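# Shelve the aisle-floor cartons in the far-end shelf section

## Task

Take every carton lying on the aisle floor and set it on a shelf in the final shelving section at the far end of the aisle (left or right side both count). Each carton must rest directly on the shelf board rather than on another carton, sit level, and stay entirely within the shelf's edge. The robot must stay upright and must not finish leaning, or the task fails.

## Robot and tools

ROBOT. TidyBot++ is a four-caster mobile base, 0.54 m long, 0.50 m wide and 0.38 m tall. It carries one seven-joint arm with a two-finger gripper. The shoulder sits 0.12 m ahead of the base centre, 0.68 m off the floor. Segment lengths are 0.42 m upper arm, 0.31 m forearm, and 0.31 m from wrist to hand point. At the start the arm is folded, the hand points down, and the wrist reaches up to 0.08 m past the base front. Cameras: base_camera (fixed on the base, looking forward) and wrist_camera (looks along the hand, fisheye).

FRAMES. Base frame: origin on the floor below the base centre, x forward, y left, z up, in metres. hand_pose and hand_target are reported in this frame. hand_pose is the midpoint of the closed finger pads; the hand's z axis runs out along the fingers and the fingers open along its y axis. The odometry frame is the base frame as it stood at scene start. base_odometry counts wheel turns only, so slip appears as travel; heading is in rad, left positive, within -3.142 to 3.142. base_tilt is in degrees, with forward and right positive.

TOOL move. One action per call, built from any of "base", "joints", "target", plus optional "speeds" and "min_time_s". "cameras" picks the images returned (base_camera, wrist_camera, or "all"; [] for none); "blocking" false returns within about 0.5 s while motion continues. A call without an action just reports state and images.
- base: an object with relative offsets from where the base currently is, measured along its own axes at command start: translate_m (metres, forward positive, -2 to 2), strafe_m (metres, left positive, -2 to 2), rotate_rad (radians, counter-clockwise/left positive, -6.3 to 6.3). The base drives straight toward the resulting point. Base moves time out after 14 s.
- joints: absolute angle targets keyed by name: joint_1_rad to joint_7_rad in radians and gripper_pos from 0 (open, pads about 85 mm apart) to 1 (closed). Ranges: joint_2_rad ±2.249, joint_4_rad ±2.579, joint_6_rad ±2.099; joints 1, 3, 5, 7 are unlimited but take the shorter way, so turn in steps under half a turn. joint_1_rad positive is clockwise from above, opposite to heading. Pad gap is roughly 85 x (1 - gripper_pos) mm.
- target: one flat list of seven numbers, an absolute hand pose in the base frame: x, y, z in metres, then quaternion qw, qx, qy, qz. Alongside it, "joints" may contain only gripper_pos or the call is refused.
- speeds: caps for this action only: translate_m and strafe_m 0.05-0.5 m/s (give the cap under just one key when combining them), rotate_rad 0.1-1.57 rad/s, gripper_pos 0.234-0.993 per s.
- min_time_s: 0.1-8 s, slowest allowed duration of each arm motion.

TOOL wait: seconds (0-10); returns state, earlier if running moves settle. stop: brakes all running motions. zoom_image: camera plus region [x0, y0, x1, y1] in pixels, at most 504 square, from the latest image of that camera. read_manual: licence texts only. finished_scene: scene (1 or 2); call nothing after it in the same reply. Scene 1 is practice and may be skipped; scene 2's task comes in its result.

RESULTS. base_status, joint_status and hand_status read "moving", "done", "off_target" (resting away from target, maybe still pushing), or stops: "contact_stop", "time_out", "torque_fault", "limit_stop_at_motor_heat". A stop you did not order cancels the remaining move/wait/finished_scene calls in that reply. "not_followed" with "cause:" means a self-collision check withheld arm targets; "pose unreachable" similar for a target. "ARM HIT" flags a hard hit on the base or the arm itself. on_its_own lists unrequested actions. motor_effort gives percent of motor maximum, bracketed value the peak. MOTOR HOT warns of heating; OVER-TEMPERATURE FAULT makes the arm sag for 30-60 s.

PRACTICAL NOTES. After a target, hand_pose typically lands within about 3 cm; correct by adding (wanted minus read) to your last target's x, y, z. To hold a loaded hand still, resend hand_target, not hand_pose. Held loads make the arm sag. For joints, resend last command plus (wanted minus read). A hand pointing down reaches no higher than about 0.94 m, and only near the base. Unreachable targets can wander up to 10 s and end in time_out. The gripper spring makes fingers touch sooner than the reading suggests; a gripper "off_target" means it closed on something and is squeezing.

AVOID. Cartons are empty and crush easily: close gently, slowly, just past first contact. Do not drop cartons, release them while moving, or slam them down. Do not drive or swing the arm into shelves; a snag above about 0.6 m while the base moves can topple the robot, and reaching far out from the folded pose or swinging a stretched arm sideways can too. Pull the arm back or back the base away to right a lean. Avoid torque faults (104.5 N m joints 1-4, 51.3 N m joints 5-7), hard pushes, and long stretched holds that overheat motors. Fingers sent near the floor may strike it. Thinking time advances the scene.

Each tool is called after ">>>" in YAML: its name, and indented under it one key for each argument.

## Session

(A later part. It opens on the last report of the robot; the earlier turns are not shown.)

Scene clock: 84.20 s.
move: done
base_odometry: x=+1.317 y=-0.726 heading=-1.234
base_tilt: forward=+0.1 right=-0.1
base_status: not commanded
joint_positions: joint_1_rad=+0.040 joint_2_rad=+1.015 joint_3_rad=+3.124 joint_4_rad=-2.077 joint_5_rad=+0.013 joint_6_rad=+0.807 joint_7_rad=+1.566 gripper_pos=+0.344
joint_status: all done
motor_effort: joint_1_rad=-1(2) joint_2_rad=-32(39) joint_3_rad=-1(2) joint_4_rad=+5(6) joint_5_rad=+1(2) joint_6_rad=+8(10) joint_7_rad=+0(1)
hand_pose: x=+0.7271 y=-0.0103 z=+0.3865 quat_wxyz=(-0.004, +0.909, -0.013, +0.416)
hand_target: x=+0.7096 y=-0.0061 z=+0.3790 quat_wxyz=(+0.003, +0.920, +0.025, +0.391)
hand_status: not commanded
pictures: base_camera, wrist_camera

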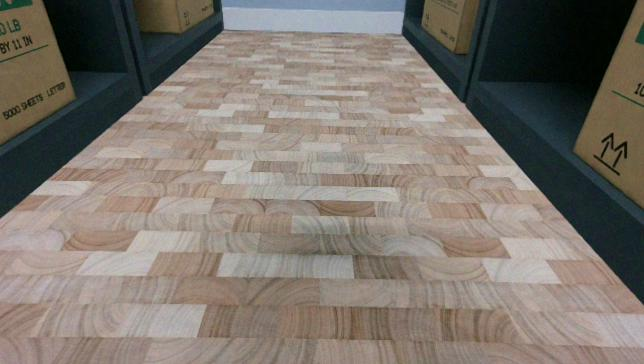

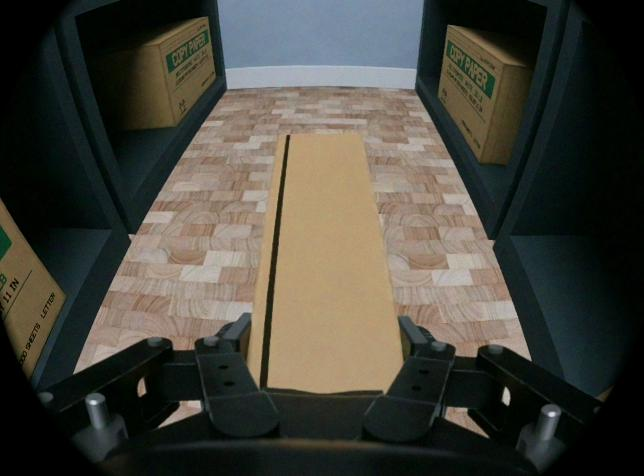

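>>> move:
  joints: {"joint_2_rad": -0.06, "joint_4_rad": -2.2, "joint_6_rad": 0.0}
  min_time_s: 2
  cameras: ["all"]

Scene clock: 87.57 s.
move: done
base_odometry: x=+1.317 y=-0.726 heading=-1.234
base_tilt: forward=+0.1 right=-0.1
base_status: not commanded
joint_positions: joint_1_rad=+0.040 joint_2_rad=-0.046 joint_3_rad=+3.124 joint_4_rad=-2.171 joint_5_rad=+0.013 joint_6_rad=+0.050 joint_7_rad=+1.566 gripper_pos=+0.344
joint_status: all done
motor_effort: joint_1_rad=-1(2) joint_2_rad=-15(34) joint_3_rad=+0(2) joint_4_rad=+18(18) joint_5_rad=+1(1) joint_6_rad=+9(10) joint_7_rad=+1(2)
hand_pose: x=+0.6392 y=-0.0104 z=+0.7866 quat_wxyz=(+0.008, +0.861, -0.006, +0.508)
hand_target: x=+0.6204 y=-0.0123 z=+0.7646 quat_wxyz=(+0.030, +0.877, +0.030, +0.479)
hand_status: not commanded
pictures: base_camera, wrist_camera

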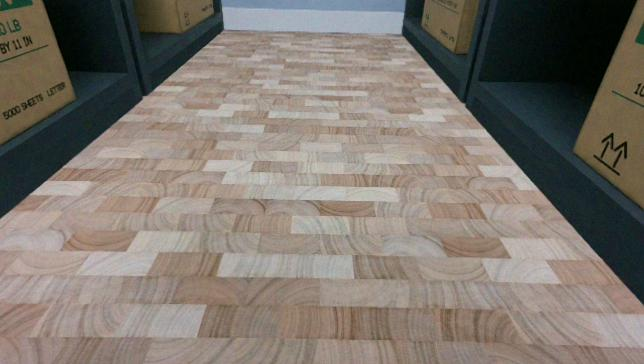

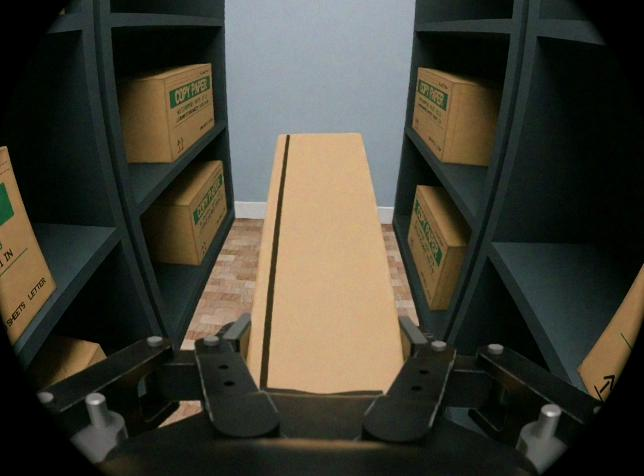

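>>> zoom_image:
  camera: "wrist_camera"
  region: [60, 0, 240, 360]

>>> zoom_image:
  camera: "wrist_camera"
  region: [390, 0, 600, 400]

Scaled by 1.400.

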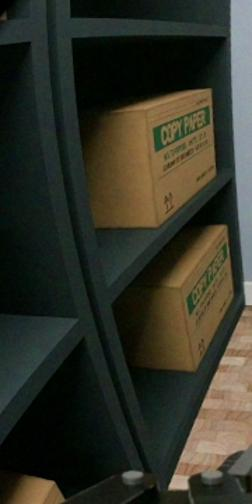

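Scaled by 1.260.

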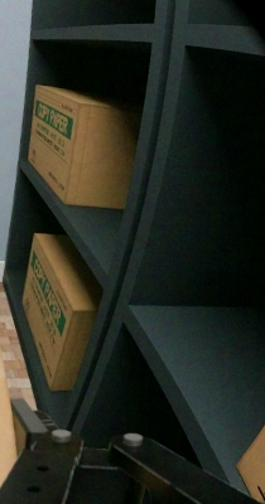

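>>> move:
  joints: {"joint_2_rad": -0.2, "joint_4_rad": -0.8, "joint_6_rad": -1.71}
  min_time_s: 2
  cameras: ["all"]

Scene clock: 95.93 s.
move: done
base_odometry: x=+1.317 y=-0.726 heading=-1.234
base_tilt: forward=+0.1 right=-0.1
base_status: not commanded
joint_positions: joint_1_rad=+0.040 joint_2_rad=-0.189 joint_3_rad=+3.124 joint_4_rad=-0.837 joint_5_rad=+0.013 joint_6_rad=-1.661 joint_7_rad=+1.566 gripper_pos=+0.344
joint_status: all done
motor_effort: joint_1_rad=-1(2) joint_2_rad=-6(18) joint_3_rad=+0(1) joint_4_rad=+13(20) joint_5_rad=+1(1) joint_6_rad=+8(10) joint_7_rad=+0(2)
hand_pose: x=+0.4598 y=-0.0093 z=+1.1358 quat_wxyz=(+0.011, +0.915, -0.016, +0.404)
hand_target: x=+0.4421 y=-0.0188 z=+1.1440 quat_wxyz=(+0.036, +0.915, +0.002, +0.403)
hand_status: not commanded
pictures: base_camera, wrist_camera

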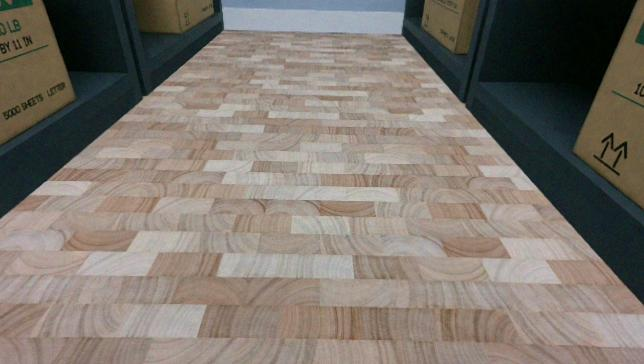

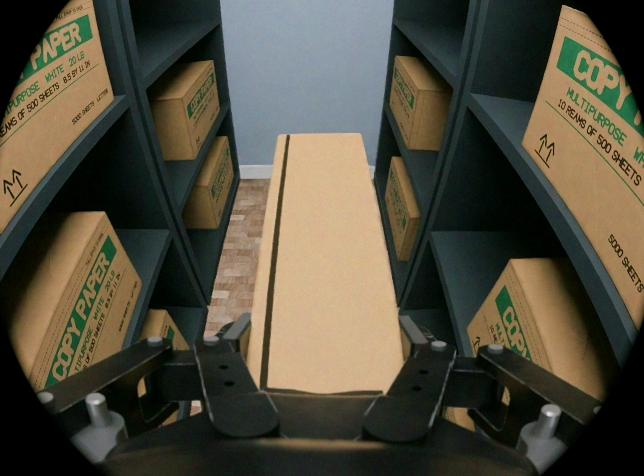

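>>> zoom_image:
  camera: "wrist_camera"
  region: [100, 0, 260, 200]

>>> zoom_image:
  camera: "wrist_camera"
  region: [370, 0, 530, 200]

Scaled by 2.520.

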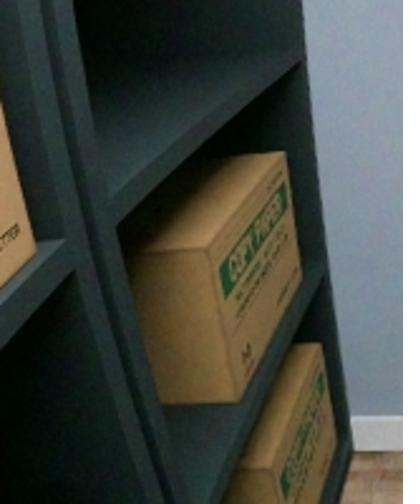

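Scaled by 2.520.

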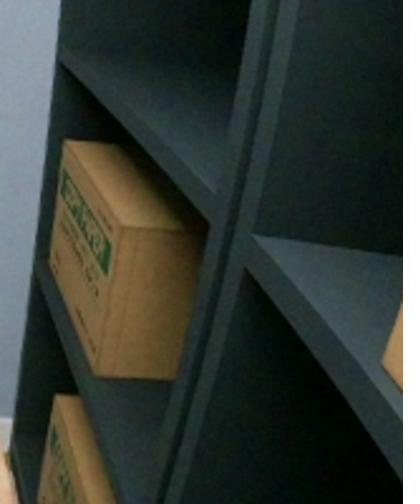

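>>> move:
  base: {"translate_m": 1.3, "strafe_m": 0.025}
  cameras: ["all"]

Scene clock: 100.87 s.
move: done
base_odometry: x=+1.771 y=-1.944 heading=-1.234
base_tilt: forward=+0.1 right=-0.1
base_status: done
joint_positions: joint_1_rad=+0.040 joint_2_rad=-0.196 joint_3_rad=+3.124 joint_4_rad=-0.834 joint_5_rad=+0.014 joint_6_rad=-1.666 joint_7_rad=+1.566 gripper_pos=+0.344
joint_status: not commanded
motor_effort: joint_1_rad=-1(2) joint_2_rad=-6(10) joint_3_rad=+0(2) joint_4_rad=+12(14) joint_5_rad=+1(1) joint_6_rad=+8(9) joint_7_rad=+1(2)
hand_pose: x=+0.4551 y=-0.0092 z=+1.1388 quat_wxyz=(+0.011, +0.913, -0.016, +0.407)
hand_target: x=+0.4421 y=-0.0188 z=+1.1440 quat_wxyz=(+0.036, +0.915, +0.002, +0.403)
hand_status: not commanded
pictures: base_camera, wrist_camera

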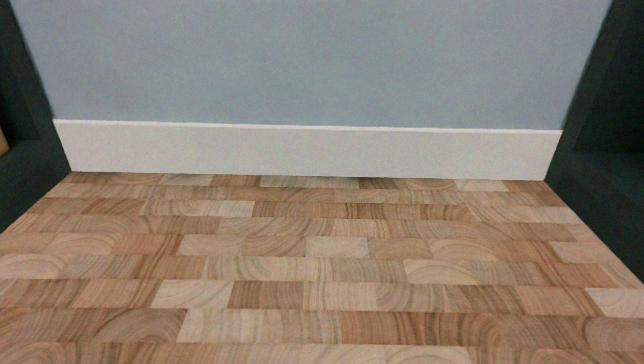

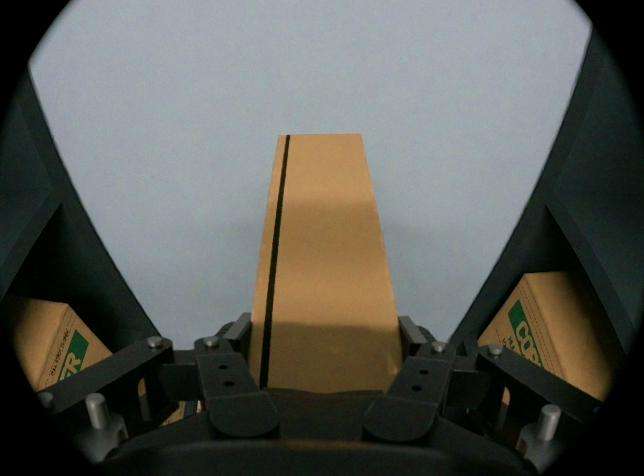

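>>> move:
  joints: {"joint_1_rad": 0.8}
  min_time_s: 2
  cameras: ["wrist_camera"]

Scene clock: 104.37 s.
move: done
base_odometry: x=+1.771 y=-1.944 heading=-1.234
base_tilt: forward=+0.1 right=-0.1
base_status: not commanded
joint_positions: joint_1_rad=+0.784 joint_2_rad=-0.196 joint_3_rad=+3.124 joint_4_rad=-0.834 joint_5_rad=+0.014 joint_6_rad=-1.666 joint_7_rad=+1.566 gripper_pos=+0.344
joint_status: all done
motor_effort: joint_1_rad=-1(3) joint_2_rad=-5(6) joint_3_rad=+0(1) joint_4_rad=+13(13) joint_5_rad=+1(2) joint_6_rad=+8(9) joint_7_rad=+1(2)
hand_pose: x=+0.3602 y=-0.2343 z=+1.1388 quat_wxyz=(+0.158, +0.845, -0.346, +0.375)
hand_target: x=+0.3419 y=-0.2347 z=+1.1440 quat_wxyz=(+0.182, +0.851, -0.335, +0.361)
hand_status: not commanded

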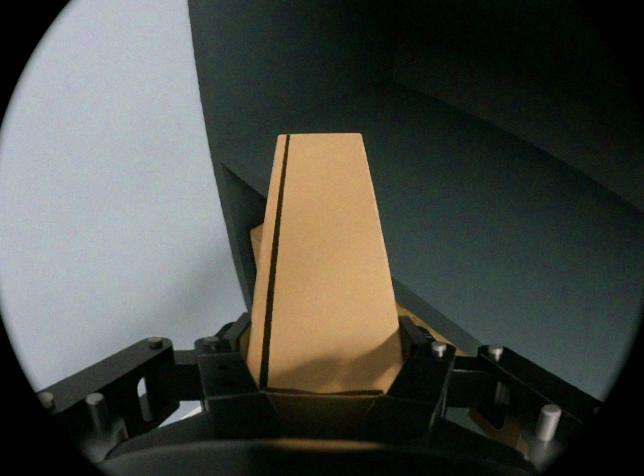

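>>> move:
  joints: {"joint_1_rad": 1.57}
  min_time_s: 2
  cameras: ["wrist_camera"]

Scene clock: 106.83 s.
move: done
base_odometry: x=+1.771 y=-1.944 heading=-1.234
base_tilt: forward=+0.1 right=-0.1
base_status: not commanded
joint_positions: joint_1_rad=+1.554 joint_2_rad=-0.196 joint_3_rad=+3.124 joint_4_rad=-0.834 joint_5_rad=+0.014 joint_6_rad=-1.666 joint_7_rad=+1.566 gripper_pos=+0.344
joint_status: all done
motor_effort: joint_1_rad=-1(2) joint_2_rad=-5(6) joint_3_rad=+0(1) joint_4_rad=+13(14) joint_5_rad=+1(2) joint_6_rad=+8(9) joint_7_rad=+0(2)
hand_pose: x=+0.1290 y=-0.3361 z=+1.1388 quat_wxyz=(+0.287, +0.653, -0.639, +0.288)
hand_target: x=+0.1157 y=-0.3237 z=+1.1440 quat_wxyz=(+0.304, +0.663, -0.630, +0.267)
hand_status: not commanded

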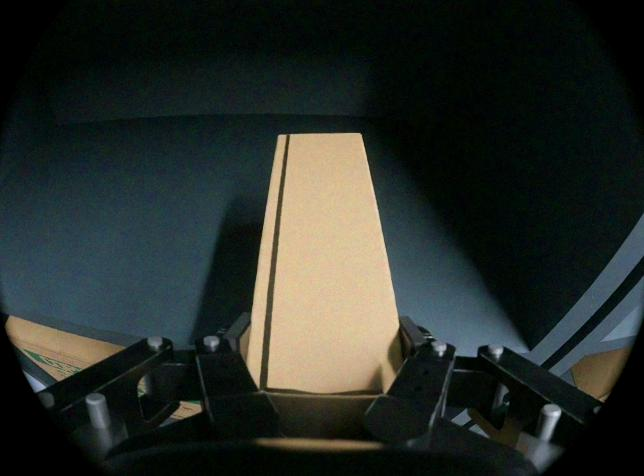

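>>> move:
  joints: {"joint_2_rad": 0.255, "joint_4_rad": -0.64, "joint_6_rad": -1.36}
  min_time_s: 2.5
  cameras: ["wrist_camera"]

Scene clock: 111.73 s.
move: done
base_odometry: x=+1.771 y=-1.944 heading=-1.234
base_tilt: forward=+0.1 right=-0.1
base_status: not commanded
joint_positions: joint_1_rad=+1.554 joint_2_rad=+0.232 joint_3_rad=+3.124 joint_4_rad=-0.681 joint_5_rad=+0.014 joint_6_rad=-1.404 joint_7_rad=+1.566 gripper_pos=+0.344
joint_status: all done
motor_effort: joint_1_rad=-1(2) joint_2_rad=-22(25) joint_3_rad=+0(1) joint_4_rad=+16(17) joint_5_rad=+1(1) joint_6_rad=+7(9) joint_7_rad=+0(1)
hand_pose: x=+0.1339 y=-0.5739 z=+1.0721 quat_wxyz=(+0.281, +0.655, -0.640, +0.285)
hand_target: x=+0.1173 y=-0.5924 z=+1.0891 quat_wxyz=(+0.321, +0.658, -0.619, +0.285)
hand_status: not commanded

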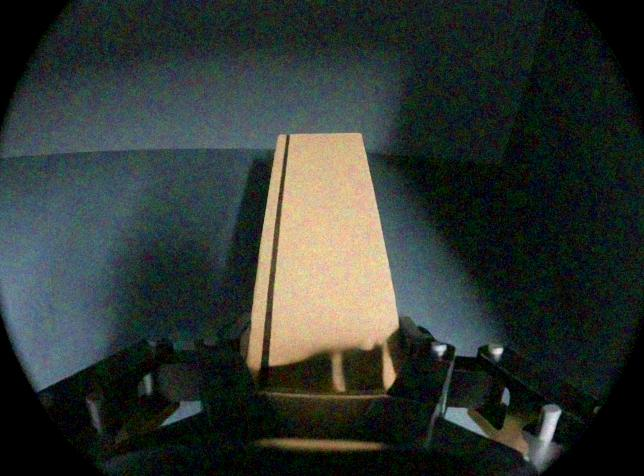

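>>> move:
  joints: {"joint_2_rad": 0.255, "joint_4_rad": -0.771, "joint_6_rad": -1.278}
  min_time_s: 2
  cameras: ["wrist_camera"]

Scene clock: 115.47 s.
move: done
base_odometry: x=+1.771 y=-1.944 heading=-1.234
base_tilt: forward=+0.1 right=-0.1
base_status: not commanded
joint_positions: joint_1_rad=+1.554 joint_2_rad=+0.232 joint_3_rad=+3.124 joint_4_rad=-0.743 joint_5_rad=+0.014 joint_6_rad=-1.323 joint_7_rad=+1.566 gripper_pos=+0.344
joint_status: all done
motor_effort: joint_1_rad=-1(2) joint_2_rad=-23(24) joint_3_rad=+0(1) joint_4_rad=+17(17) joint_5_rad=+1(1) joint_6_rad=+8(9) joint_7_rad=+1(2)
hand_pose: x=+0.1345 y=-0.5893 z=+1.0606 quat_wxyz=(+0.287, +0.653, -0.637, +0.292)
hand_target: x=+0.1180 y=-0.6060 z=+1.0438 quat_wxyz=(+0.305, +0.667, -0.624, +0.269)
hand_status: not commanded

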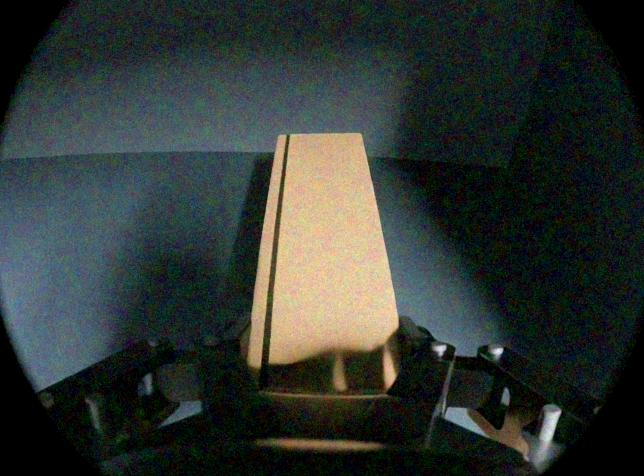

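>>> move:
  joints: {"joint_4_rad": -0.787}
  min_time_s: 1

>>> move:
  joints: {"joint_4_rad": -0.797}
  min_time_s: 1
  cameras: ["wrist_camera"]

Scene clock: 117.17 s.
move: done
base_odometry: x=+1.771 y=-1.944 heading=-1.234
base_tilt: forward=+0.1 right=-0.1
base_status: not commanded
joint_positions: joint_1_rad=+1.554 joint_2_rad=+0.232 joint_3_rad=+3.124 joint_4_rad=-0.758 joint_5_rad=+0.014 joint_6_rad=-1.322 joint_7_rad=+1.566 gripper_pos=+0.344
joint_status: all done
motor_effort: joint_1_rad=+0(2) joint_2_rad=-23(23) joint_3_rad=+0(1) joint_4_rad=+16(17) joint_5_rad=+1(1) joint_6_rad=+8(9) joint_7_rad=+1(1)
hand_pose: x=+0.1345 y=-0.5889 z=+1.0534 quat_wxyz=(+0.283, +0.655, -0.639, +0.287)
hand_target: x=+0.1181 y=-0.6053 z=+1.0358 quat_wxyz=(+0.300, +0.669, -0.626, +0.264)
hand_status: not commanded
pictures: none

Scene clock: 118.47 s.
move: done
base_odometry: x=+1.771 y=-1.944 heading=-1.234
base_tilt: forward=+0.1 right=-0.1
base_status: not commanded
joint_positions: joint_1_rad=+1.554 joint_2_rad=+0.232 joint_3_rad=+3.124 joint_4_rad=-0.767 joint_5_rad=+0.014 joint_6_rad=-1.322 joint_7_rad=+1.566 gripper_pos=+0.344
joint_status: all done
motor_effort: joint_1_rad=-1(2) joint_2_rad=-23(23) joint_3_rad=-1(1) joint_4_rad=+17(18) joint_5_rad=+1(1) joint_6_rad=+8(9) joint_7_rad=+1(2)
hand_pose: x=+0.1346 y=-0.5885 z=+1.0486 quat_wxyz=(+0.280, +0.656, -0.641, +0.284)
hand_target: x=+0.1181 y=-0.6047 z=+1.0308 quat_wxyz=(+0.297, +0.671, -0.628, +0.261)
hand_status: not commanded

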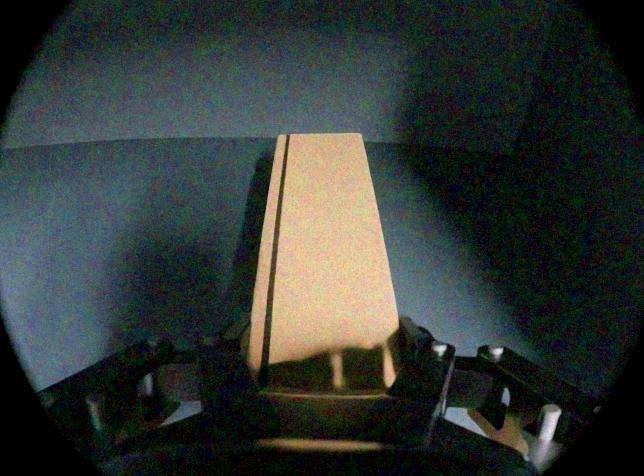

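>>> move:
  joints: {"joint_4_rad": -0.812, "joint_6_rad": -1.257}
  min_time_s: 1

>>> move:
  joints: {"joint_4_rad": -0.82}
  min_time_s: 1

>>> move:
  joints: {"joint_4_rad": -0.828}
  min_time_s: 1
  cameras: ["wrist_camera"]

Scene clock: 120.23 s.
move: done
base_odometry: x=+1.771 y=-1.944 heading=-1.234
base_tilt: forward=+0.1 right=-0.1
base_status: not commanded
joint_positions: joint_1_rad=+1.554 joint_2_rad=+0.232 joint_3_rad=+3.124 joint_4_rad=-0.782 joint_5_rad=+0.014 joint_6_rad=-1.302 joint_7_rad=+1.566 gripper_pos=+0.344
joint_status: all done
motor_effort: joint_1_rad=-1(2) joint_2_rad=-23(23) joint_3_rad=+0(1) joint_4_rad=+16(17) joint_5_rad=+1(1) joint_6_rad=+9(9) joint_7_rad=+1(2)
hand_pose: x=+0.1347 y=-0.5922 z=+1.0459 quat_wxyz=(+0.281, +0.656, -0.640, +0.285)
hand_target: x=+0.1182 y=-0.6083 z=+1.0281 quat_wxyz=(+0.299, +0.670, -0.626, +0.263)
hand_status: not commanded
pictures: none

Scene clock: 121.50 s.
move: done
base_odometry: x=+1.771 y=-1.944 heading=-1.234
base_tilt: forward=+0.1 right=-0.1
base_status: not commanded
joint_positions: joint_1_rad=+1.554 joint_2_rad=+0.232 joint_3_rad=+3.124 joint_4_rad=-0.790 joint_5_rad=+0.014 joint_6_rad=-1.302 joint_7_rad=+1.566 gripper_pos=+0.344
joint_status: all done
motor_effort: joint_1_rad=-1(2) joint_2_rad=-23(24) joint_3_rad=+0(1) joint_4_rad=+16(17) joint_5_rad=+1(1) joint_6_rad=+8(9) joint_7_rad=+0(1)
hand_pose: x=+0.1347 y=-0.5919 z=+1.0421 quat_wxyz=(+0.279, +0.657, -0.641, +0.283)
hand_target: x=+0.1182 y=-0.6078 z=+1.0240 quat_wxyz=(+0.296, +0.671, -0.627, +0.260)
hand_status: not commanded
pictures: none

Scene clock: 122.77 s.
move: done
base_odometry: x=+1.771 y=-1.944 heading=-1.234
base_tilt: forward=+0.1 right=-0.1
base_status: not commanded
joint_positions: joint_1_rad=+1.554 joint_2_rad=+0.232 joint_3_rad=+3.124 joint_4_rad=-0.798 joint_5_rad=+0.014 joint_6_rad=-1.301 joint_7_rad=+1.566 gripper_pos=+0.344
joint_status: all done
motor_effort: joint_1_rad=-1(2) joint_2_rad=-23(23) joint_3_rad=+0(1) joint_4_rad=+17(18) joint_5_rad=+1(2) joint_6_rad=+7(9) joint_7_rad=+1(1)
hand_pose: x=+0.1347 y=-0.5917 z=+1.0386 quat_wxyz=(+0.277, +0.658, -0.642, +0.281)
hand_target: x=+0.1183 y=-0.6073 z=+1.0200 quat_wxyz=(+0.294, +0.673, -0.628, +0.258)
hand_status: not commanded

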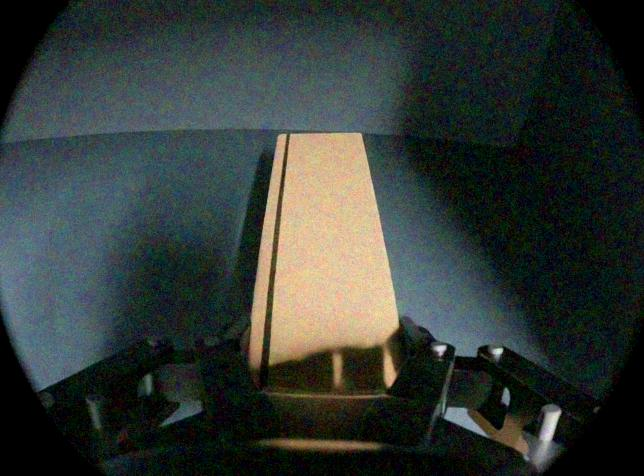

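>>> move:
  joints: {"joint_4_rad": -0.856, "joint_6_rad": -1.208}
  min_time_s: 1.2

>>> move:
  joints: {"joint_4_rad": -0.862, "joint_6_rad": -1.208}
  min_time_s: 1

>>> move:
  joints: {"joint_4_rad": -0.868, "joint_6_rad": -1.208}
  min_time_s: 1
  cameras: ["wrist_camera"]

Scene clock: 124.97 s.
move: done
base_odometry: x=+1.771 y=-1.944 heading=-1.234
base_tilt: forward=+0.1 right=-0.1
base_status: not commanded
joint_positions: joint_1_rad=+1.554 joint_2_rad=+0.232 joint_3_rad=+3.124 joint_4_rad=-0.826 joint_5_rad=+0.014 joint_6_rad=-1.252 joint_7_rad=+1.566 gripper_pos=+0.344
joint_status: all done
motor_effort: joint_1_rad=-1(2) joint_2_rad=-23(24) joint_3_rad=+0(1) joint_4_rad=+17(18) joint_5_rad=+1(1) joint_6_rad=+8(9) joint_7_rad=+1(2)
hand_pose: x=+0.1351 y=-0.6004 z=+1.0356 quat_wxyz=(+0.283, +0.655, -0.639, +0.287)
hand_target: x=+0.1186 y=-0.6158 z=+1.0169 quat_wxyz=(+0.300, +0.670, -0.625, +0.264)
hand_status: not commanded
pictures: none

Scene clock: 126.27 s.
move: done
base_odometry: x=+1.771 y=-1.944 heading=-1.234
base_tilt: forward=+0.1 right=-0.1
base_status: not commanded
joint_positions: joint_1_rad=+1.554 joint_2_rad=+0.232 joint_3_rad=+3.124 joint_4_rad=-0.829 joint_5_rad=+0.014 joint_6_rad=-1.249 joint_7_rad=+1.566 gripper_pos=+0.344
joint_status: all done
motor_effort: joint_1_rad=-1(2) joint_2_rad=-22(24) joint_3_rad=+0(1) joint_4_rad=+16(18) joint_5_rad=+1(1) joint_6_rad=+7(9) joint_7_rad=+1(2)
hand_pose: x=+0.1351 y=-0.6009 z=+1.0348 quat_wxyz=(+0.283, +0.655, -0.639, +0.287)
hand_target: x=+0.1187 y=-0.6153 z=+1.0139 quat_wxyz=(+0.298, +0.671, -0.626, +0.262)
hand_status: not commanded
pictures: none

Scene clock: 127.53 s.
move: done
base_odometry: x=+1.771 y=-1.944 heading=-1.234
base_tilt: forward=+0.1 right=-0.1
base_status: not commanded
joint_positions: joint_1_rad=+1.554 joint_2_rad=+0.232 joint_3_rad=+3.124 joint_4_rad=-0.832 joint_5_rad=+0.014 joint_6_rad=-1.246 joint_7_rad=+1.566 gripper_pos=+0.344
joint_status: all done
motor_effort: joint_1_rad=-1(2) joint_2_rad=-22(23) joint_3_rad=+1(1) joint_4_rad=+15(17) joint_5_rad=+1(1) joint_6_rad=+7(8) joint_7_rad=+1(1)
hand_pose: x=+0.1351 y=-0.6014 z=+1.0340 quat_wxyz=(+0.283, +0.655, -0.639, +0.287)
hand_target: x=+0.1187 y=-0.6149 z=+1.0108 quat_wxyz=(+0.297, +0.672, -0.627, +0.260)
hand_status: not commanded

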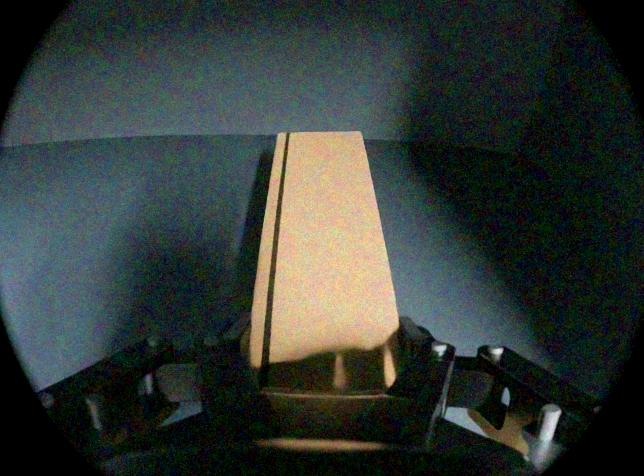

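>>> move:
  joints: {"gripper_pos": 0.27}
  speeds: {"gripper_pos": 0.234}

>>> move:
  joints: {"gripper_pos": 0.12}
  speeds: {"gripper_pos": 0.3}
  cameras: ["wrist_camera"]

Scene clock: 128.83 s.
move: done
base_odometry: x=+1.771 y=-1.944 heading=-1.234
base_tilt: forward=+0.1 right=-0.1
base_status: not commanded
joint_positions: joint_1_rad=+1.554 joint_2_rad=+0.232 joint_3_rad=+3.124 joint_4_rad=-0.837 joint_5_rad=+0.014 joint_6_rad=-1.246 joint_7_rad=+1.566 gripper_pos=+0.273
joint_status: all done
motor_effort: joint_1_rad=-1(2) joint_2_rad=-23(23) joint_3_rad=+0(1) joint_4_rad=+17(17) joint_5_rad=+1(1) joint_6_rad=+7(8) joint_7_rad=+1(1)
hand_pose: x=+0.1350 y=-0.6011 z=+1.0313 quat_wxyz=(+0.282, +0.656, -0.639, +0.286)
hand_target: x=+0.1187 y=-0.6149 z=+1.0108 quat_wxyz=(+0.297, +0.672, -0.627, +0.260)
hand_status: not commanded
pictures: none

Scene clock: 129.93 s.
move: done
base_odometry: x=+1.771 y=-1.944 heading=-1.234
base_tilt: forward=+0.1 right=-0.1
base_status: not commanded
joint_positions: joint_1_rad=+1.554 joint_2_rad=+0.232 joint_3_rad=+3.124 joint_4_rad=-0.837 joint_5_rad=+0.014 joint_6_rad=-1.246 joint_7_rad=+1.566 gripper_pos=+0.121
joint_status: all done
motor_effort: joint_1_rad=-1(2) joint_2_rad=-23(23) joint_3_rad=+0(1) joint_4_rad=+17(17) joint_5_rad=+1(1) joint_6_rad=+7(8) joint_7_rad=+1(2)
hand_pose: x=+0.1350 y=-0.6011 z=+1.0313 quat_wxyz=(+0.282, +0.656, -0.639, +0.286)
hand_target: x=+0.1187 y=-0.6149 z=+1.0108 quat_wxyz=(+0.297, +0.672, -0.627, +0.260)
hand_status: not commanded

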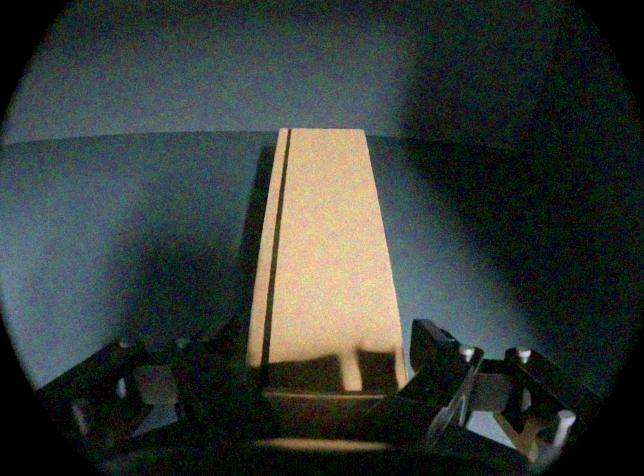

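>>> move:
  joints: {"joint_4_rad": -0.65}
  min_time_s: 1.5

>>> move:
  joints: {"joint_2_rad": -0.2, "joint_4_rad": -0.8, "joint_6_rad": -1.71}
  min_time_s: 2
  cameras: ["wrist_camera"]

Scene clock: 132.07 s.
move: done
base_odometry: x=+1.771 y=-1.944 heading=-1.234
base_tilt: forward=+0.1 right=-0.1
base_status: not commanded
joint_positions: joint_1_rad=+1.554 joint_2_rad=+0.232 joint_3_rad=+3.124 joint_4_rad=-0.686 joint_5_rad=+0.014 joint_6_rad=-1.246 joint_7_rad=+1.566 gripper_pos=+0.121
joint_status: all done
motor_effort: joint_1_rad=-1(2) joint_2_rad=-23(24) joint_3_rad=+0(1) joint_4_rad=+15(18) joint_5_rad=+1(1) joint_6_rad=+8(9) joint_7_rad=+1(1)
hand_pose: x=+0.1348 y=-0.6044 z=+1.1080 quat_wxyz=(+0.329, +0.632, -0.617, +0.335)
hand_target: x=+0.1182 y=-0.6197 z=+1.1227 quat_wxyz=(+0.367, +0.635, -0.596, +0.328)
hand_status: not commanded
pictures: none

Scene clock: 134.67 s.
move: done
base_odometry: x=+1.771 y=-1.944 heading=-1.234
base_tilt: forward=+0.1 right=-0.1
base_status: not commanded
joint_positions: joint_1_rad=+1.554 joint_2_rad=-0.199 joint_3_rad=+3.124 joint_4_rad=-0.772 joint_5_rad=+0.014 joint_6_rad=-1.660 joint_7_rad=+1.566 gripper_pos=+0.121
joint_status: all done
motor_effort: joint_1_rad=-1(2) joint_2_rad=-4(25) joint_3_rad=+1(1) joint_4_rad=+12(17) joint_5_rad=+1(1) joint_6_rad=+8(10) joint_7_rad=+1(2)
hand_pose: x=+0.1289 y=-0.3323 z=+1.1670 quat_wxyz=(+0.310, +0.642, -0.628, +0.311)
hand_target: x=+0.1157 y=-0.3237 z=+1.1440 quat_wxyz=(+0.304, +0.663, -0.630, +0.267)
hand_status: not commanded

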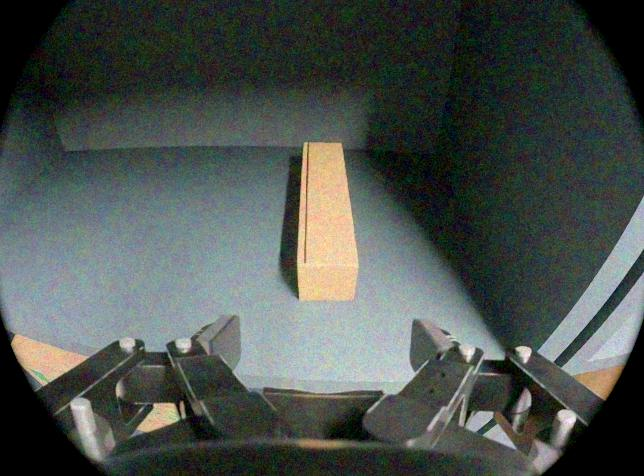

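>>> move:
  joints: {"joint_1_rad": 0.03}
  min_time_s: 1.5
  cameras: ["base_camera"]

>>> move:
  base: {"translate_m": -2.0, "strafe_m": -0.016}
  joints: {"gripper_pos": 0.1}
  cameras: ["all"]

Scene clock: 138.43 s.
move: done
base_odometry: x=+1.771 y=-1.944 heading=-1.234
base_tilt: forward=+0.1 right=-0.1
base_status: not commanded
joint_positions: joint_1_rad=+0.047 joint_2_rad=-0.199 joint_3_rad=+3.124 joint_4_rad=-0.772 joint_5_rad=+0.014 joint_6_rad=-1.660 joint_7_rad=+1.566 gripper_pos=+0.121
joint_status: all done
motor_effort: joint_1_rad=-1(3) joint_2_rad=-4(5) joint_3_rad=+0(1) joint_4_rad=+12(12) joint_5_rad=+1(2) joint_6_rad=+8(9) joint_7_rad=+1(1)
hand_pose: x=+0.4512 y=-0.0111 z=+1.1669 quat_wxyz=(+0.013, +0.898, -0.018, +0.439)
hand_target: x=+0.4424 y=-0.0133 z=+1.1440 quat_wxyz=(+0.033, +0.915, +0.010, +0.403)
hand_status: not commanded

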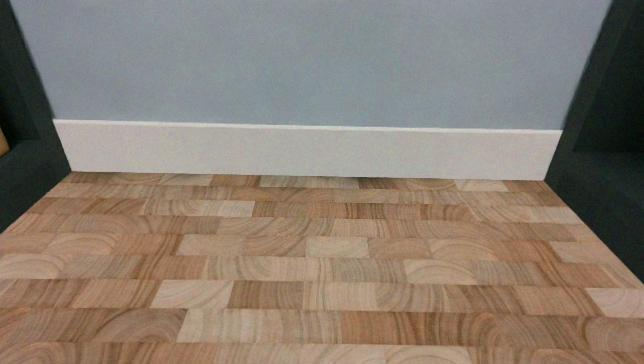

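Scene clock: 143.70 s.
move: done
base_odometry: x=+1.094 y=-0.062 heading=-1.234
base_tilt: forward=+0.1 right=-0.1
base_status: done
joint_positions: joint_1_rad=+0.044 joint_2_rad=-0.205 joint_3_rad=+3.124 joint_4_rad=-0.777 joint_5_rad=+0.015 joint_6_rad=-1.664 joint_7_rad=+1.566 gripper_pos=+0.101
joint_status: all done
motor_effort: joint_1_rad=-1(2) joint_2_rad=-4(8) joint_3_rad=+0(3) joint_4_rad=+11(13) joint_5_rad=+1(2) joint_6_rad=+8(9) joint_7_rad=+0(2)
hand_pose: x=+0.4479 y=-0.0107 z=+1.1663 quat_wxyz=(+0.013, +0.899, -0.018, +0.438)
hand_target: x=+0.4424 y=-0.0133 z=+1.1440 quat_wxyz=(+0.033, +0.915, +0.010, +0.403)
hand_status: not commanded
pictures: base_camera, wrist_camera

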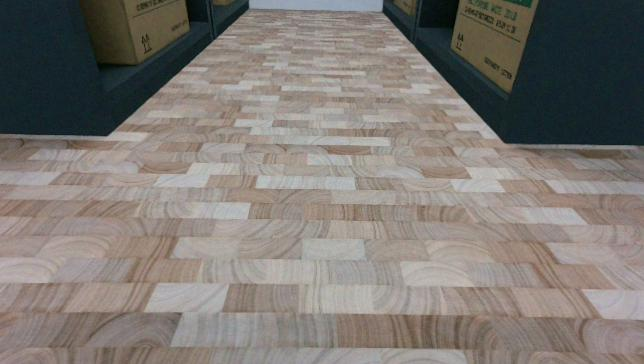

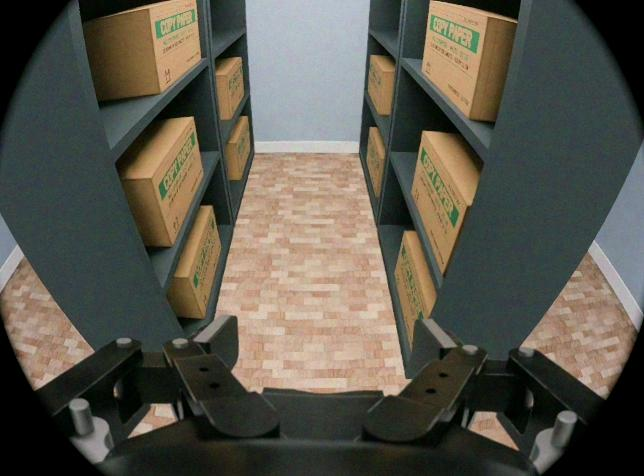

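>>> move:
  base: {"translate_m": -0.0844}
  cameras: ["base_camera"]

>>> move:
  joints: {"joint_1_rad": 1.5, "joint_2_rad": 0.6, "joint_4_rad": -2.0, "joint_6_rad": 0.3}
  min_time_s: 2
  cameras: ["wrist_camera"]

Scene clock: 145.37 s.
move: done
base_odometry: x=+1.066 y=+0.018 heading=-1.234
base_tilt: forward=+0.1 right=-0.1
base_status: done
joint_positions: joint_1_rad=+0.044 joint_2_rad=-0.208 joint_3_rad=+3.124 joint_4_rad=-0.777 joint_5_rad=+0.015 joint_6_rad=-1.666 joint_7_rad=+1.566 gripper_pos=+0.101
joint_status: not commanded
motor_effort: joint_1_rad=-1(2) joint_2_rad=-4(9) joint_3_rad=+0(1) joint_4_rad=+12(13) joint_5_rad=+1(1) joint_6_rad=+7(9) joint_7_rad=+1(1)
hand_pose: x=+0.4463 y=-0.0106 z=+1.1664 quat_wxyz=(+0.013, +0.899, -0.018, +0.438)
hand_target: x=+0.4424 y=-0.0133 z=+1.1440 quat_wxyz=(+0.033, +0.915, +0.010, +0.403)
hand_status: not commanded

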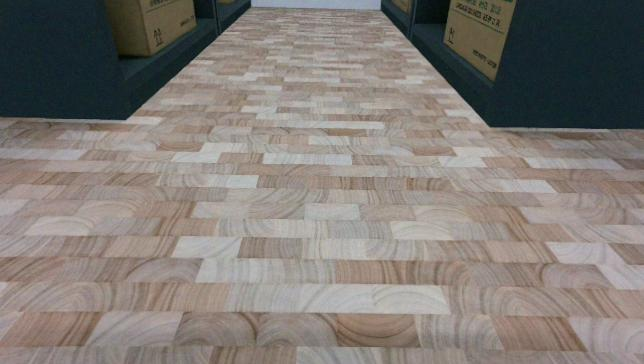

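Scene clock: 148.57 s.
move: done
base_odometry: x=+1.066 y=+0.018 heading=-1.234
base_tilt: forward=+0.1 right=-0.1
base_status: not commanded
joint_positions: joint_1_rad=+1.490 joint_2_rad=+0.558 joint_3_rad=+3.124 joint_4_rad=-1.971 joint_5_rad=+0.015 joint_6_rad=+0.256 joint_7_rad=+1.566 gripper_pos=+0.101
joint_status: all done
motor_effort: joint_1_rad=-2(4) joint_2_rad=-29(32) joint_3_rad=-1(2) joint_4_rad=+12(19) joint_5_rad=+1(2) joint_6_rad=+7(9) joint_7_rad=+0(2)
hand_pose: x=+0.1839 y=-0.6378 z=+0.5807 quat_wxyz=(+0.280, +0.674, -0.608, +0.314)
hand_target: x=+0.1805 y=-0.6285 z=+0.5525 quat_wxyz=(+0.282, +0.701, -0.584, +0.295)
hand_status: not commanded

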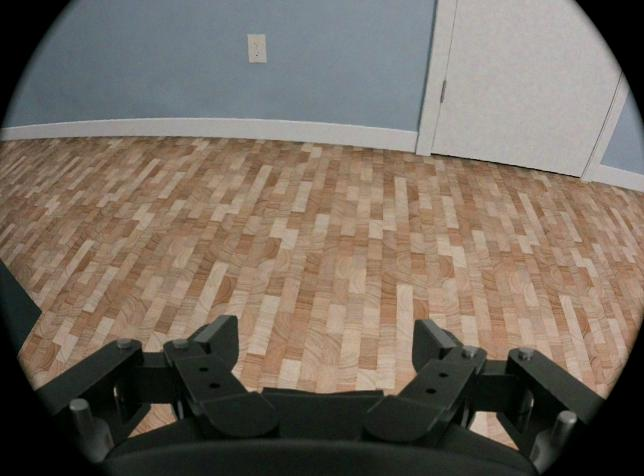

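>>> move:
  joints: {"joint_2_rad": 1.45, "joint_4_rad": -1.71, "joint_6_rad": 0.88}
  min_time_s: 2
  cameras: ["wrist_camera"]

Scene clock: 151.47 s.
move: done
base_odometry: x=+1.066 y=+0.018 heading=-1.234
base_tilt: forward=+0.1 right=-0.1
base_status: not commanded
joint_positions: joint_1_rad=+1.490 joint_2_rad=+1.409 joint_3_rad=+3.124 joint_4_rad=-1.738 joint_5_rad=+0.015 joint_6_rad=+0.837 joint_7_rad=+1.566 gripper_pos=+0.101
joint_status: all done
motor_effort: joint_1_rad=-1(2) joint_2_rad=-35(38) joint_3_rad=-2(2) joint_4_rad=+4(13) joint_5_rad=+1(1) joint_6_rad=+7(9) joint_7_rad=+0(2)
hand_pose: x=+0.1857 y=-0.6402 z=+0.2257 quat_wxyz=(+0.264, +0.674, -0.618, +0.305)
hand_target: x=+0.1868 y=-0.6447 z=+0.2160 quat_wxyz=(+0.280, +0.692, -0.589, +0.311)
hand_status: not commanded

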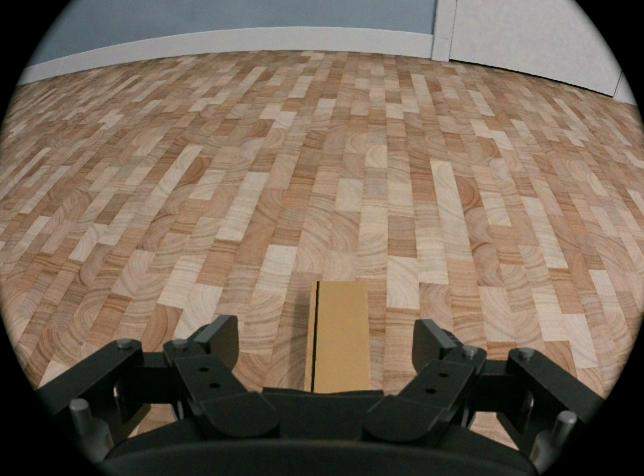

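>>> move:
  base: {"translate_m": -0.011, "strafe_m": -0.033}

>>> move:
  joints: {"joint_2_rad": 1.805, "joint_4_rad": -1.375, "joint_6_rad": 0.88}
  min_time_s: 2
  cameras: ["wrist_camera"]

Scene clock: 153.47 s.
move: done
base_odometry: x=+1.031 y=+0.017 heading=-1.234
base_tilt: forward=+0.1 right=-0.1
base_status: done
joint_positions: joint_1_rad=+1.496 joint_2_rad=+1.409 joint_3_rad=+3.124 joint_4_rad=-1.728 joint_5_rad=+0.015 joint_6_rad=+0.842 joint_7_rad=+1.566 gripper_pos=+0.101
joint_status: not commanded
motor_effort: joint_1_rad=+0(2) joint_2_rad=-35(36) joint_3_rad=+0(2) joint_4_rad=+4(5) joint_5_rad=+1(2) joint_6_rad=+8(9) joint_7_rad=+0(2)
hand_pose: x=+0.1819 y=-0.6467 z=+0.2291 quat_wxyz=(+0.270, +0.670, -0.618, +0.310)
hand_target: x=+0.1868 y=-0.6447 z=+0.2160 quat_wxyz=(+0.280, +0.692, -0.589, +0.311)
hand_status: not commanded
pictures: none

Scene clock: 156.03 s.
move: done
base_odometry: x=+1.031 y=+0.017 heading=-1.234
base_tilt: forward=+0.1 right=-0.1
base_status: not commanded
joint_positions: joint_1_rad=+1.496 joint_2_rad=+1.762 joint_3_rad=+3.124 joint_4_rad=-1.400 joint_5_rad=+0.015 joint_6_rad=+0.842 joint_7_rad=+1.566 gripper_pos=+0.101
joint_status: all done
motor_effort: joint_1_rad=-2(2) joint_2_rad=-35(37) joint_3_rad=-1(2) joint_4_rad=+4(5) joint_5_rad=+1(1) joint_6_rad=+7(9) joint_7_rad=+1(2)
hand_pose: x=+0.1794 y=-0.6319 z=+0.0760 quat_wxyz=(+0.263, +0.672, -0.624, +0.301)
hand_target: x=+0.1838 y=-0.6262 z=+0.0632 quat_wxyz=(+0.274, +0.693, -0.594, +0.303)
hand_status: not commanded

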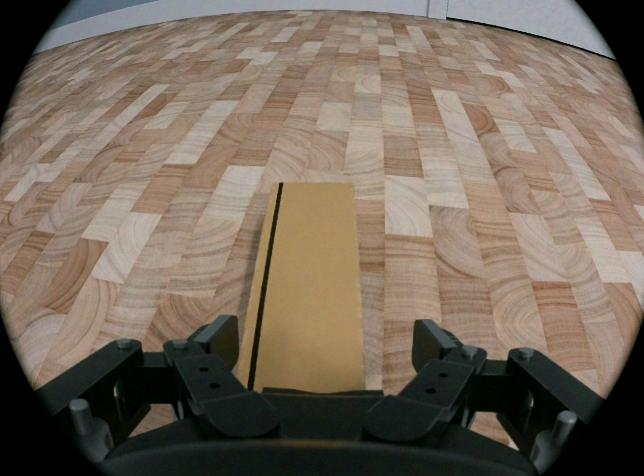

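>>> move:
  base: {"translate_m": 0.013}
  cameras: ["wrist_camera"]

Scene clock: 157.23 s.
move: done
base_odometry: x=+1.035 y=+0.005 heading=-1.235
base_tilt: forward=+0.1 right=-0.1
base_status: done
joint_positions: joint_1_rad=+1.496 joint_2_rad=+1.762 joint_3_rad=+3.124 joint_4_rad=-1.400 joint_5_rad=+0.015 joint_6_rad=+0.842 joint_7_rad=+1.566 gripper_pos=+0.101
joint_status: not commanded
motor_effort: joint_1_rad=-1(4) joint_2_rad=-35(36) joint_3_rad=-1(2) joint_4_rad=+4(4) joint_5_rad=+1(1) joint_6_rad=+7(8) joint_7_rad=+1(2)
hand_pose: x=+0.1798 y=-0.6319 z=+0.0761 quat_wxyz=(+0.263, +0.672, -0.624, +0.301)
hand_target: x=+0.1838 y=-0.6262 z=+0.0632 quat_wxyz=(+0.274, +0.693, -0.594, +0.303)
hand_status: not commanded

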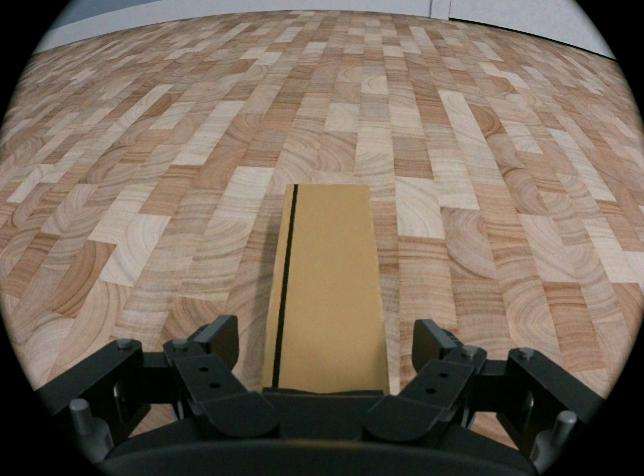

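>>> move:
  base: {"strafe_m": 0.022}

>>> move:
  joints: {"joint_2_rad": 1.905, "joint_4_rad": -1.264, "joint_6_rad": 0.88}
  min_time_s: 1.5

>>> move:
  joints: {"gripper_pos": 0.3}
  speeds: {"gripper_pos": 0.3}
  cameras: ["wrist_camera"]

Scene clock: 158.70 s.
move: done
base_odometry: x=+1.056 y=+0.013 heading=-1.235
base_tilt: forward=+0.1 right=-0.1
base_status: done
joint_positions: joint_1_rad=+1.496 joint_2_rad=+1.767 joint_3_rad=+3.124 joint_4_rad=-1.395 joint_5_rad=+0.015 joint_6_rad=+0.843 joint_7_rad=+1.566 gripper_pos=+0.101
joint_status: not commanded
motor_effort: joint_1_rad=-2(2) joint_2_rad=-35(36) joint_3_rad=-1(2) joint_4_rad=+3(5) joint_5_rad=+1(1) joint_6_rad=+7(8) joint_7_rad=+0(1)
hand_pose: x=+0.1797 y=-0.6315 z=+0.0739 quat_wxyz=(+0.263, +0.672, -0.624, +0.301)
hand_target: x=+0.1838 y=-0.6262 z=+0.0632 quat_wxyz=(+0.274, +0.693, -0.594, +0.303)
hand_status: not commanded
pictures: none

Scene clock: 160.50 s.
move: done
base_odometry: x=+1.056 y=+0.013 heading=-1.235
base_tilt: forward=+0.1 right=-0.1
base_status: not commanded
joint_positions: joint_1_rad=+1.496 joint_2_rad=+1.856 joint_3_rad=+3.124 joint_4_rad=-1.292 joint_5_rad=+0.015 joint_6_rad=+0.843 joint_7_rad=+1.566 gripper_pos=+0.101
joint_status: all done
motor_effort: joint_1_rad=-1(2) joint_2_rad=-34(36) joint_3_rad=+0(2) joint_4_rad=+4(4) joint_5_rad=+1(2) joint_6_rad=+7(9) joint_7_rad=+1(2)
hand_pose: x=+0.1789 y=-0.6302 z=+0.0408 quat_wxyz=(+0.268, +0.669, -0.622, +0.305)
hand_target: x=+0.1826 y=-0.6203 z=+0.0252 quat_wxyz=(+0.278, +0.691, -0.593, +0.306)
hand_status: not commanded
pictures: none

Scene clock: 161.77 s.
move: done
base_odometry: x=+1.056 y=+0.013 heading=-1.235
base_tilt: forward=+0.1 right=-0.1
base_status: not commanded
joint_positions: joint_1_rad=+1.496 joint_2_rad=+1.856 joint_3_rad=+3.124 joint_4_rad=-1.292 joint_5_rad=+0.015 joint_6_rad=+0.843 joint_7_rad=+1.566 gripper_pos=+0.299
joint_status: all done
motor_effort: joint_1_rad=-1(2) joint_2_rad=-34(35) joint_3_rad=-1(2) joint_4_rad=+4(4) joint_5_rad=+1(1) joint_6_rad=+7(9) joint_7_rad=+1(2)
hand_pose: x=+0.1789 y=-0.6303 z=+0.0408 quat_wxyz=(+0.268, +0.669, -0.622, +0.305)
hand_target: x=+0.1826 y=-0.6203 z=+0.0252 quat_wxyz=(+0.278, +0.691, -0.593, +0.306)
hand_status: not commanded

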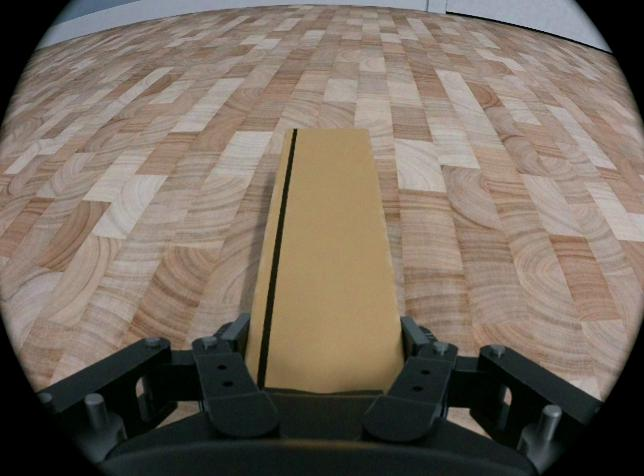

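>>> move:
  joints: {"gripper_pos": 0.33}
  speeds: {"gripper_pos": 0.234}

>>> move:
  joints: {"gripper_pos": 0.34}
  speeds: {"gripper_pos": 0.234}

>>> move:
  joints: {"gripper_pos": 0.347}
  speeds: {"gripper_pos": 0.234}
  cameras: ["wrist_camera"]

>>> move:
  joints: {"joint_2_rad": 1.79, "joint_4_rad": -1.28, "joint_6_rad": 0.88}
  min_time_s: 1.2
  cameras: ["wrist_camera"]

Scene clock: 162.87 s.
move: done
base_odometry: x=+1.056 y=+0.013 heading=-1.235
base_tilt: forward=+0.1 right=-0.1
base_status: not commanded
joint_positions: joint_1_rad=+1.496 joint_2_rad=+1.856 joint_3_rad=+3.124 joint_4_rad=-1.292 joint_5_rad=+0.015 joint_6_rad=+0.843 joint_7_rad=+1.566 gripper_pos=+0.330
joint_status: all done
motor_effort: joint_1_rad=-1(2) joint_2_rad=-34(34) joint_3_rad=-1(2) joint_4_rad=+4(4) joint_5_rad=+1(1) joint_6_rad=+7(8) joint_7_rad=+1(2)
hand_pose: x=+0.1789 y=-0.6303 z=+0.0408 quat_wxyz=(+0.268, +0.669, -0.622, +0.305)
hand_target: x=+0.1826 y=-0.6203 z=+0.0252 quat_wxyz=(+0.278, +0.691, -0.593, +0.306)
hand_status: not commanded
pictures: none

Scene clock: 163.67 s.
move: done
base_odometry: x=+1.056 y=+0.013 heading=-1.235
base_tilt: forward=+0.1 right=-0.1
base_status: not commanded
joint_positions: joint_1_rad=+1.496 joint_2_rad=+1.856 joint_3_rad=+3.124 joint_4_rad=-1.292 joint_5_rad=+0.015 joint_6_rad=+0.843 joint_7_rad=+1.566 gripper_pos=+0.337
joint_status: all done
motor_effort: joint_1_rad=-1(2) joint_2_rad=-34(34) joint_3_rad=-1(2) joint_4_rad=+4(4) joint_5_rad=+1(1) joint_6_rad=+7(8) joint_7_rad=+1(2)
hand_pose: x=+0.1789 y=-0.6304 z=+0.0409 quat_wxyz=(+0.268, +0.669, -0.622, +0.305)
hand_target: x=+0.1826 y=-0.6203 z=+0.0252 quat_wxyz=(+0.278, +0.691, -0.593, +0.306)
hand_status: not commanded
pictures: none

Scene clock: 164.47 s.
move: done
base_odometry: x=+1.056 y=+0.013 heading=-1.235
base_tilt: forward=+0.1 right=-0.1
base_status: not commanded
joint_positions: joint_1_rad=+1.496 joint_2_rad=+1.856 joint_3_rad=+3.124 joint_4_rad=-1.292 joint_5_rad=+0.015 joint_6_rad=+0.844 joint_7_rad=+1.566 gripper_pos=+0.345
joint_status: all done
motor_effort: joint_1_rad=-1(2) joint_2_rad=-33(34) joint_3_rad=-1(2) joint_4_rad=+4(4) joint_5_rad=+1(1) joint_6_rad=+7(8) joint_7_rad=+1(2)
hand_pose: x=+0.1789 y=-0.6305 z=+0.0410 quat_wxyz=(+0.269, +0.669, -0.622, +0.306)
hand_target: x=+0.1826 y=-0.6203 z=+0.0252 quat_wxyz=(+0.278, +0.691, -0.593, +0.306)
hand_status: not commanded

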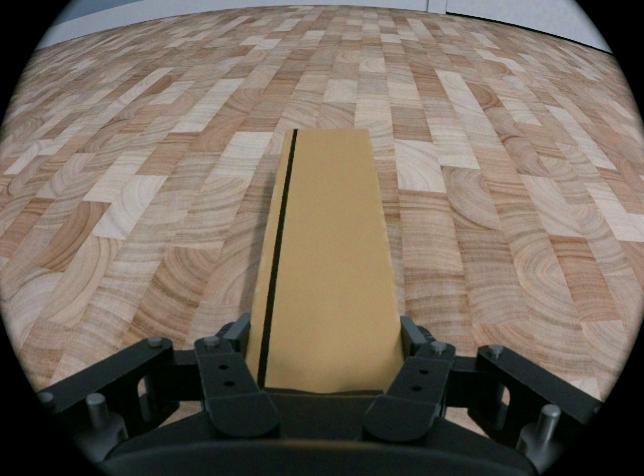

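Scene clock: 166.07 s.
move: done
base_odometry: x=+1.056 y=+0.013 heading=-1.235
base_tilt: forward=+0.1 right=-0.1
base_status: not commanded
joint_positions: joint_1_rad=+1.496 joint_2_rad=+1.802 joint_3_rad=+3.124 joint_4_rad=-1.292 joint_5_rad=+0.015 joint_6_rad=+0.844 joint_7_rad=+1.566 gripper_pos=+0.345
joint_status: all done
motor_effort: joint_1_rad=-2(2) joint_2_rad=-36(38) joint_3_rad=-1(2) joint_4_rad=+5(6) joint_5_rad=+1(1) joint_6_rad=+8(10) joint_7_rad=+1(2)
hand_pose: x=+0.1815 y=-0.6643 z=+0.0764 quat_wxyz=(+0.285, +0.661, -0.614, +0.324)
hand_target: x=+0.1872 y=-0.6835 z=+0.0966 quat_wxyz=(+0.310, +0.675, -0.578, +0.338)
hand_status: not commanded

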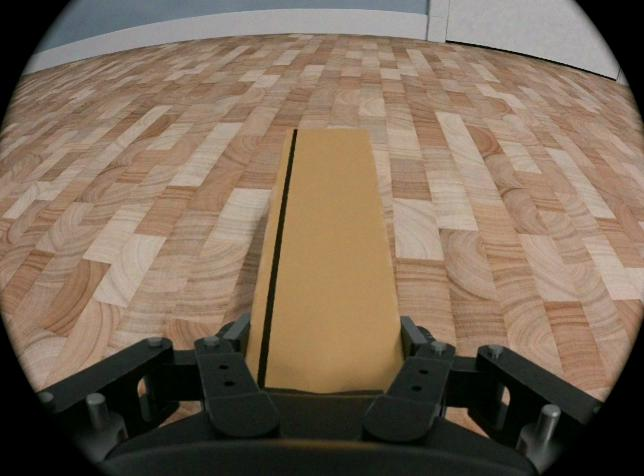

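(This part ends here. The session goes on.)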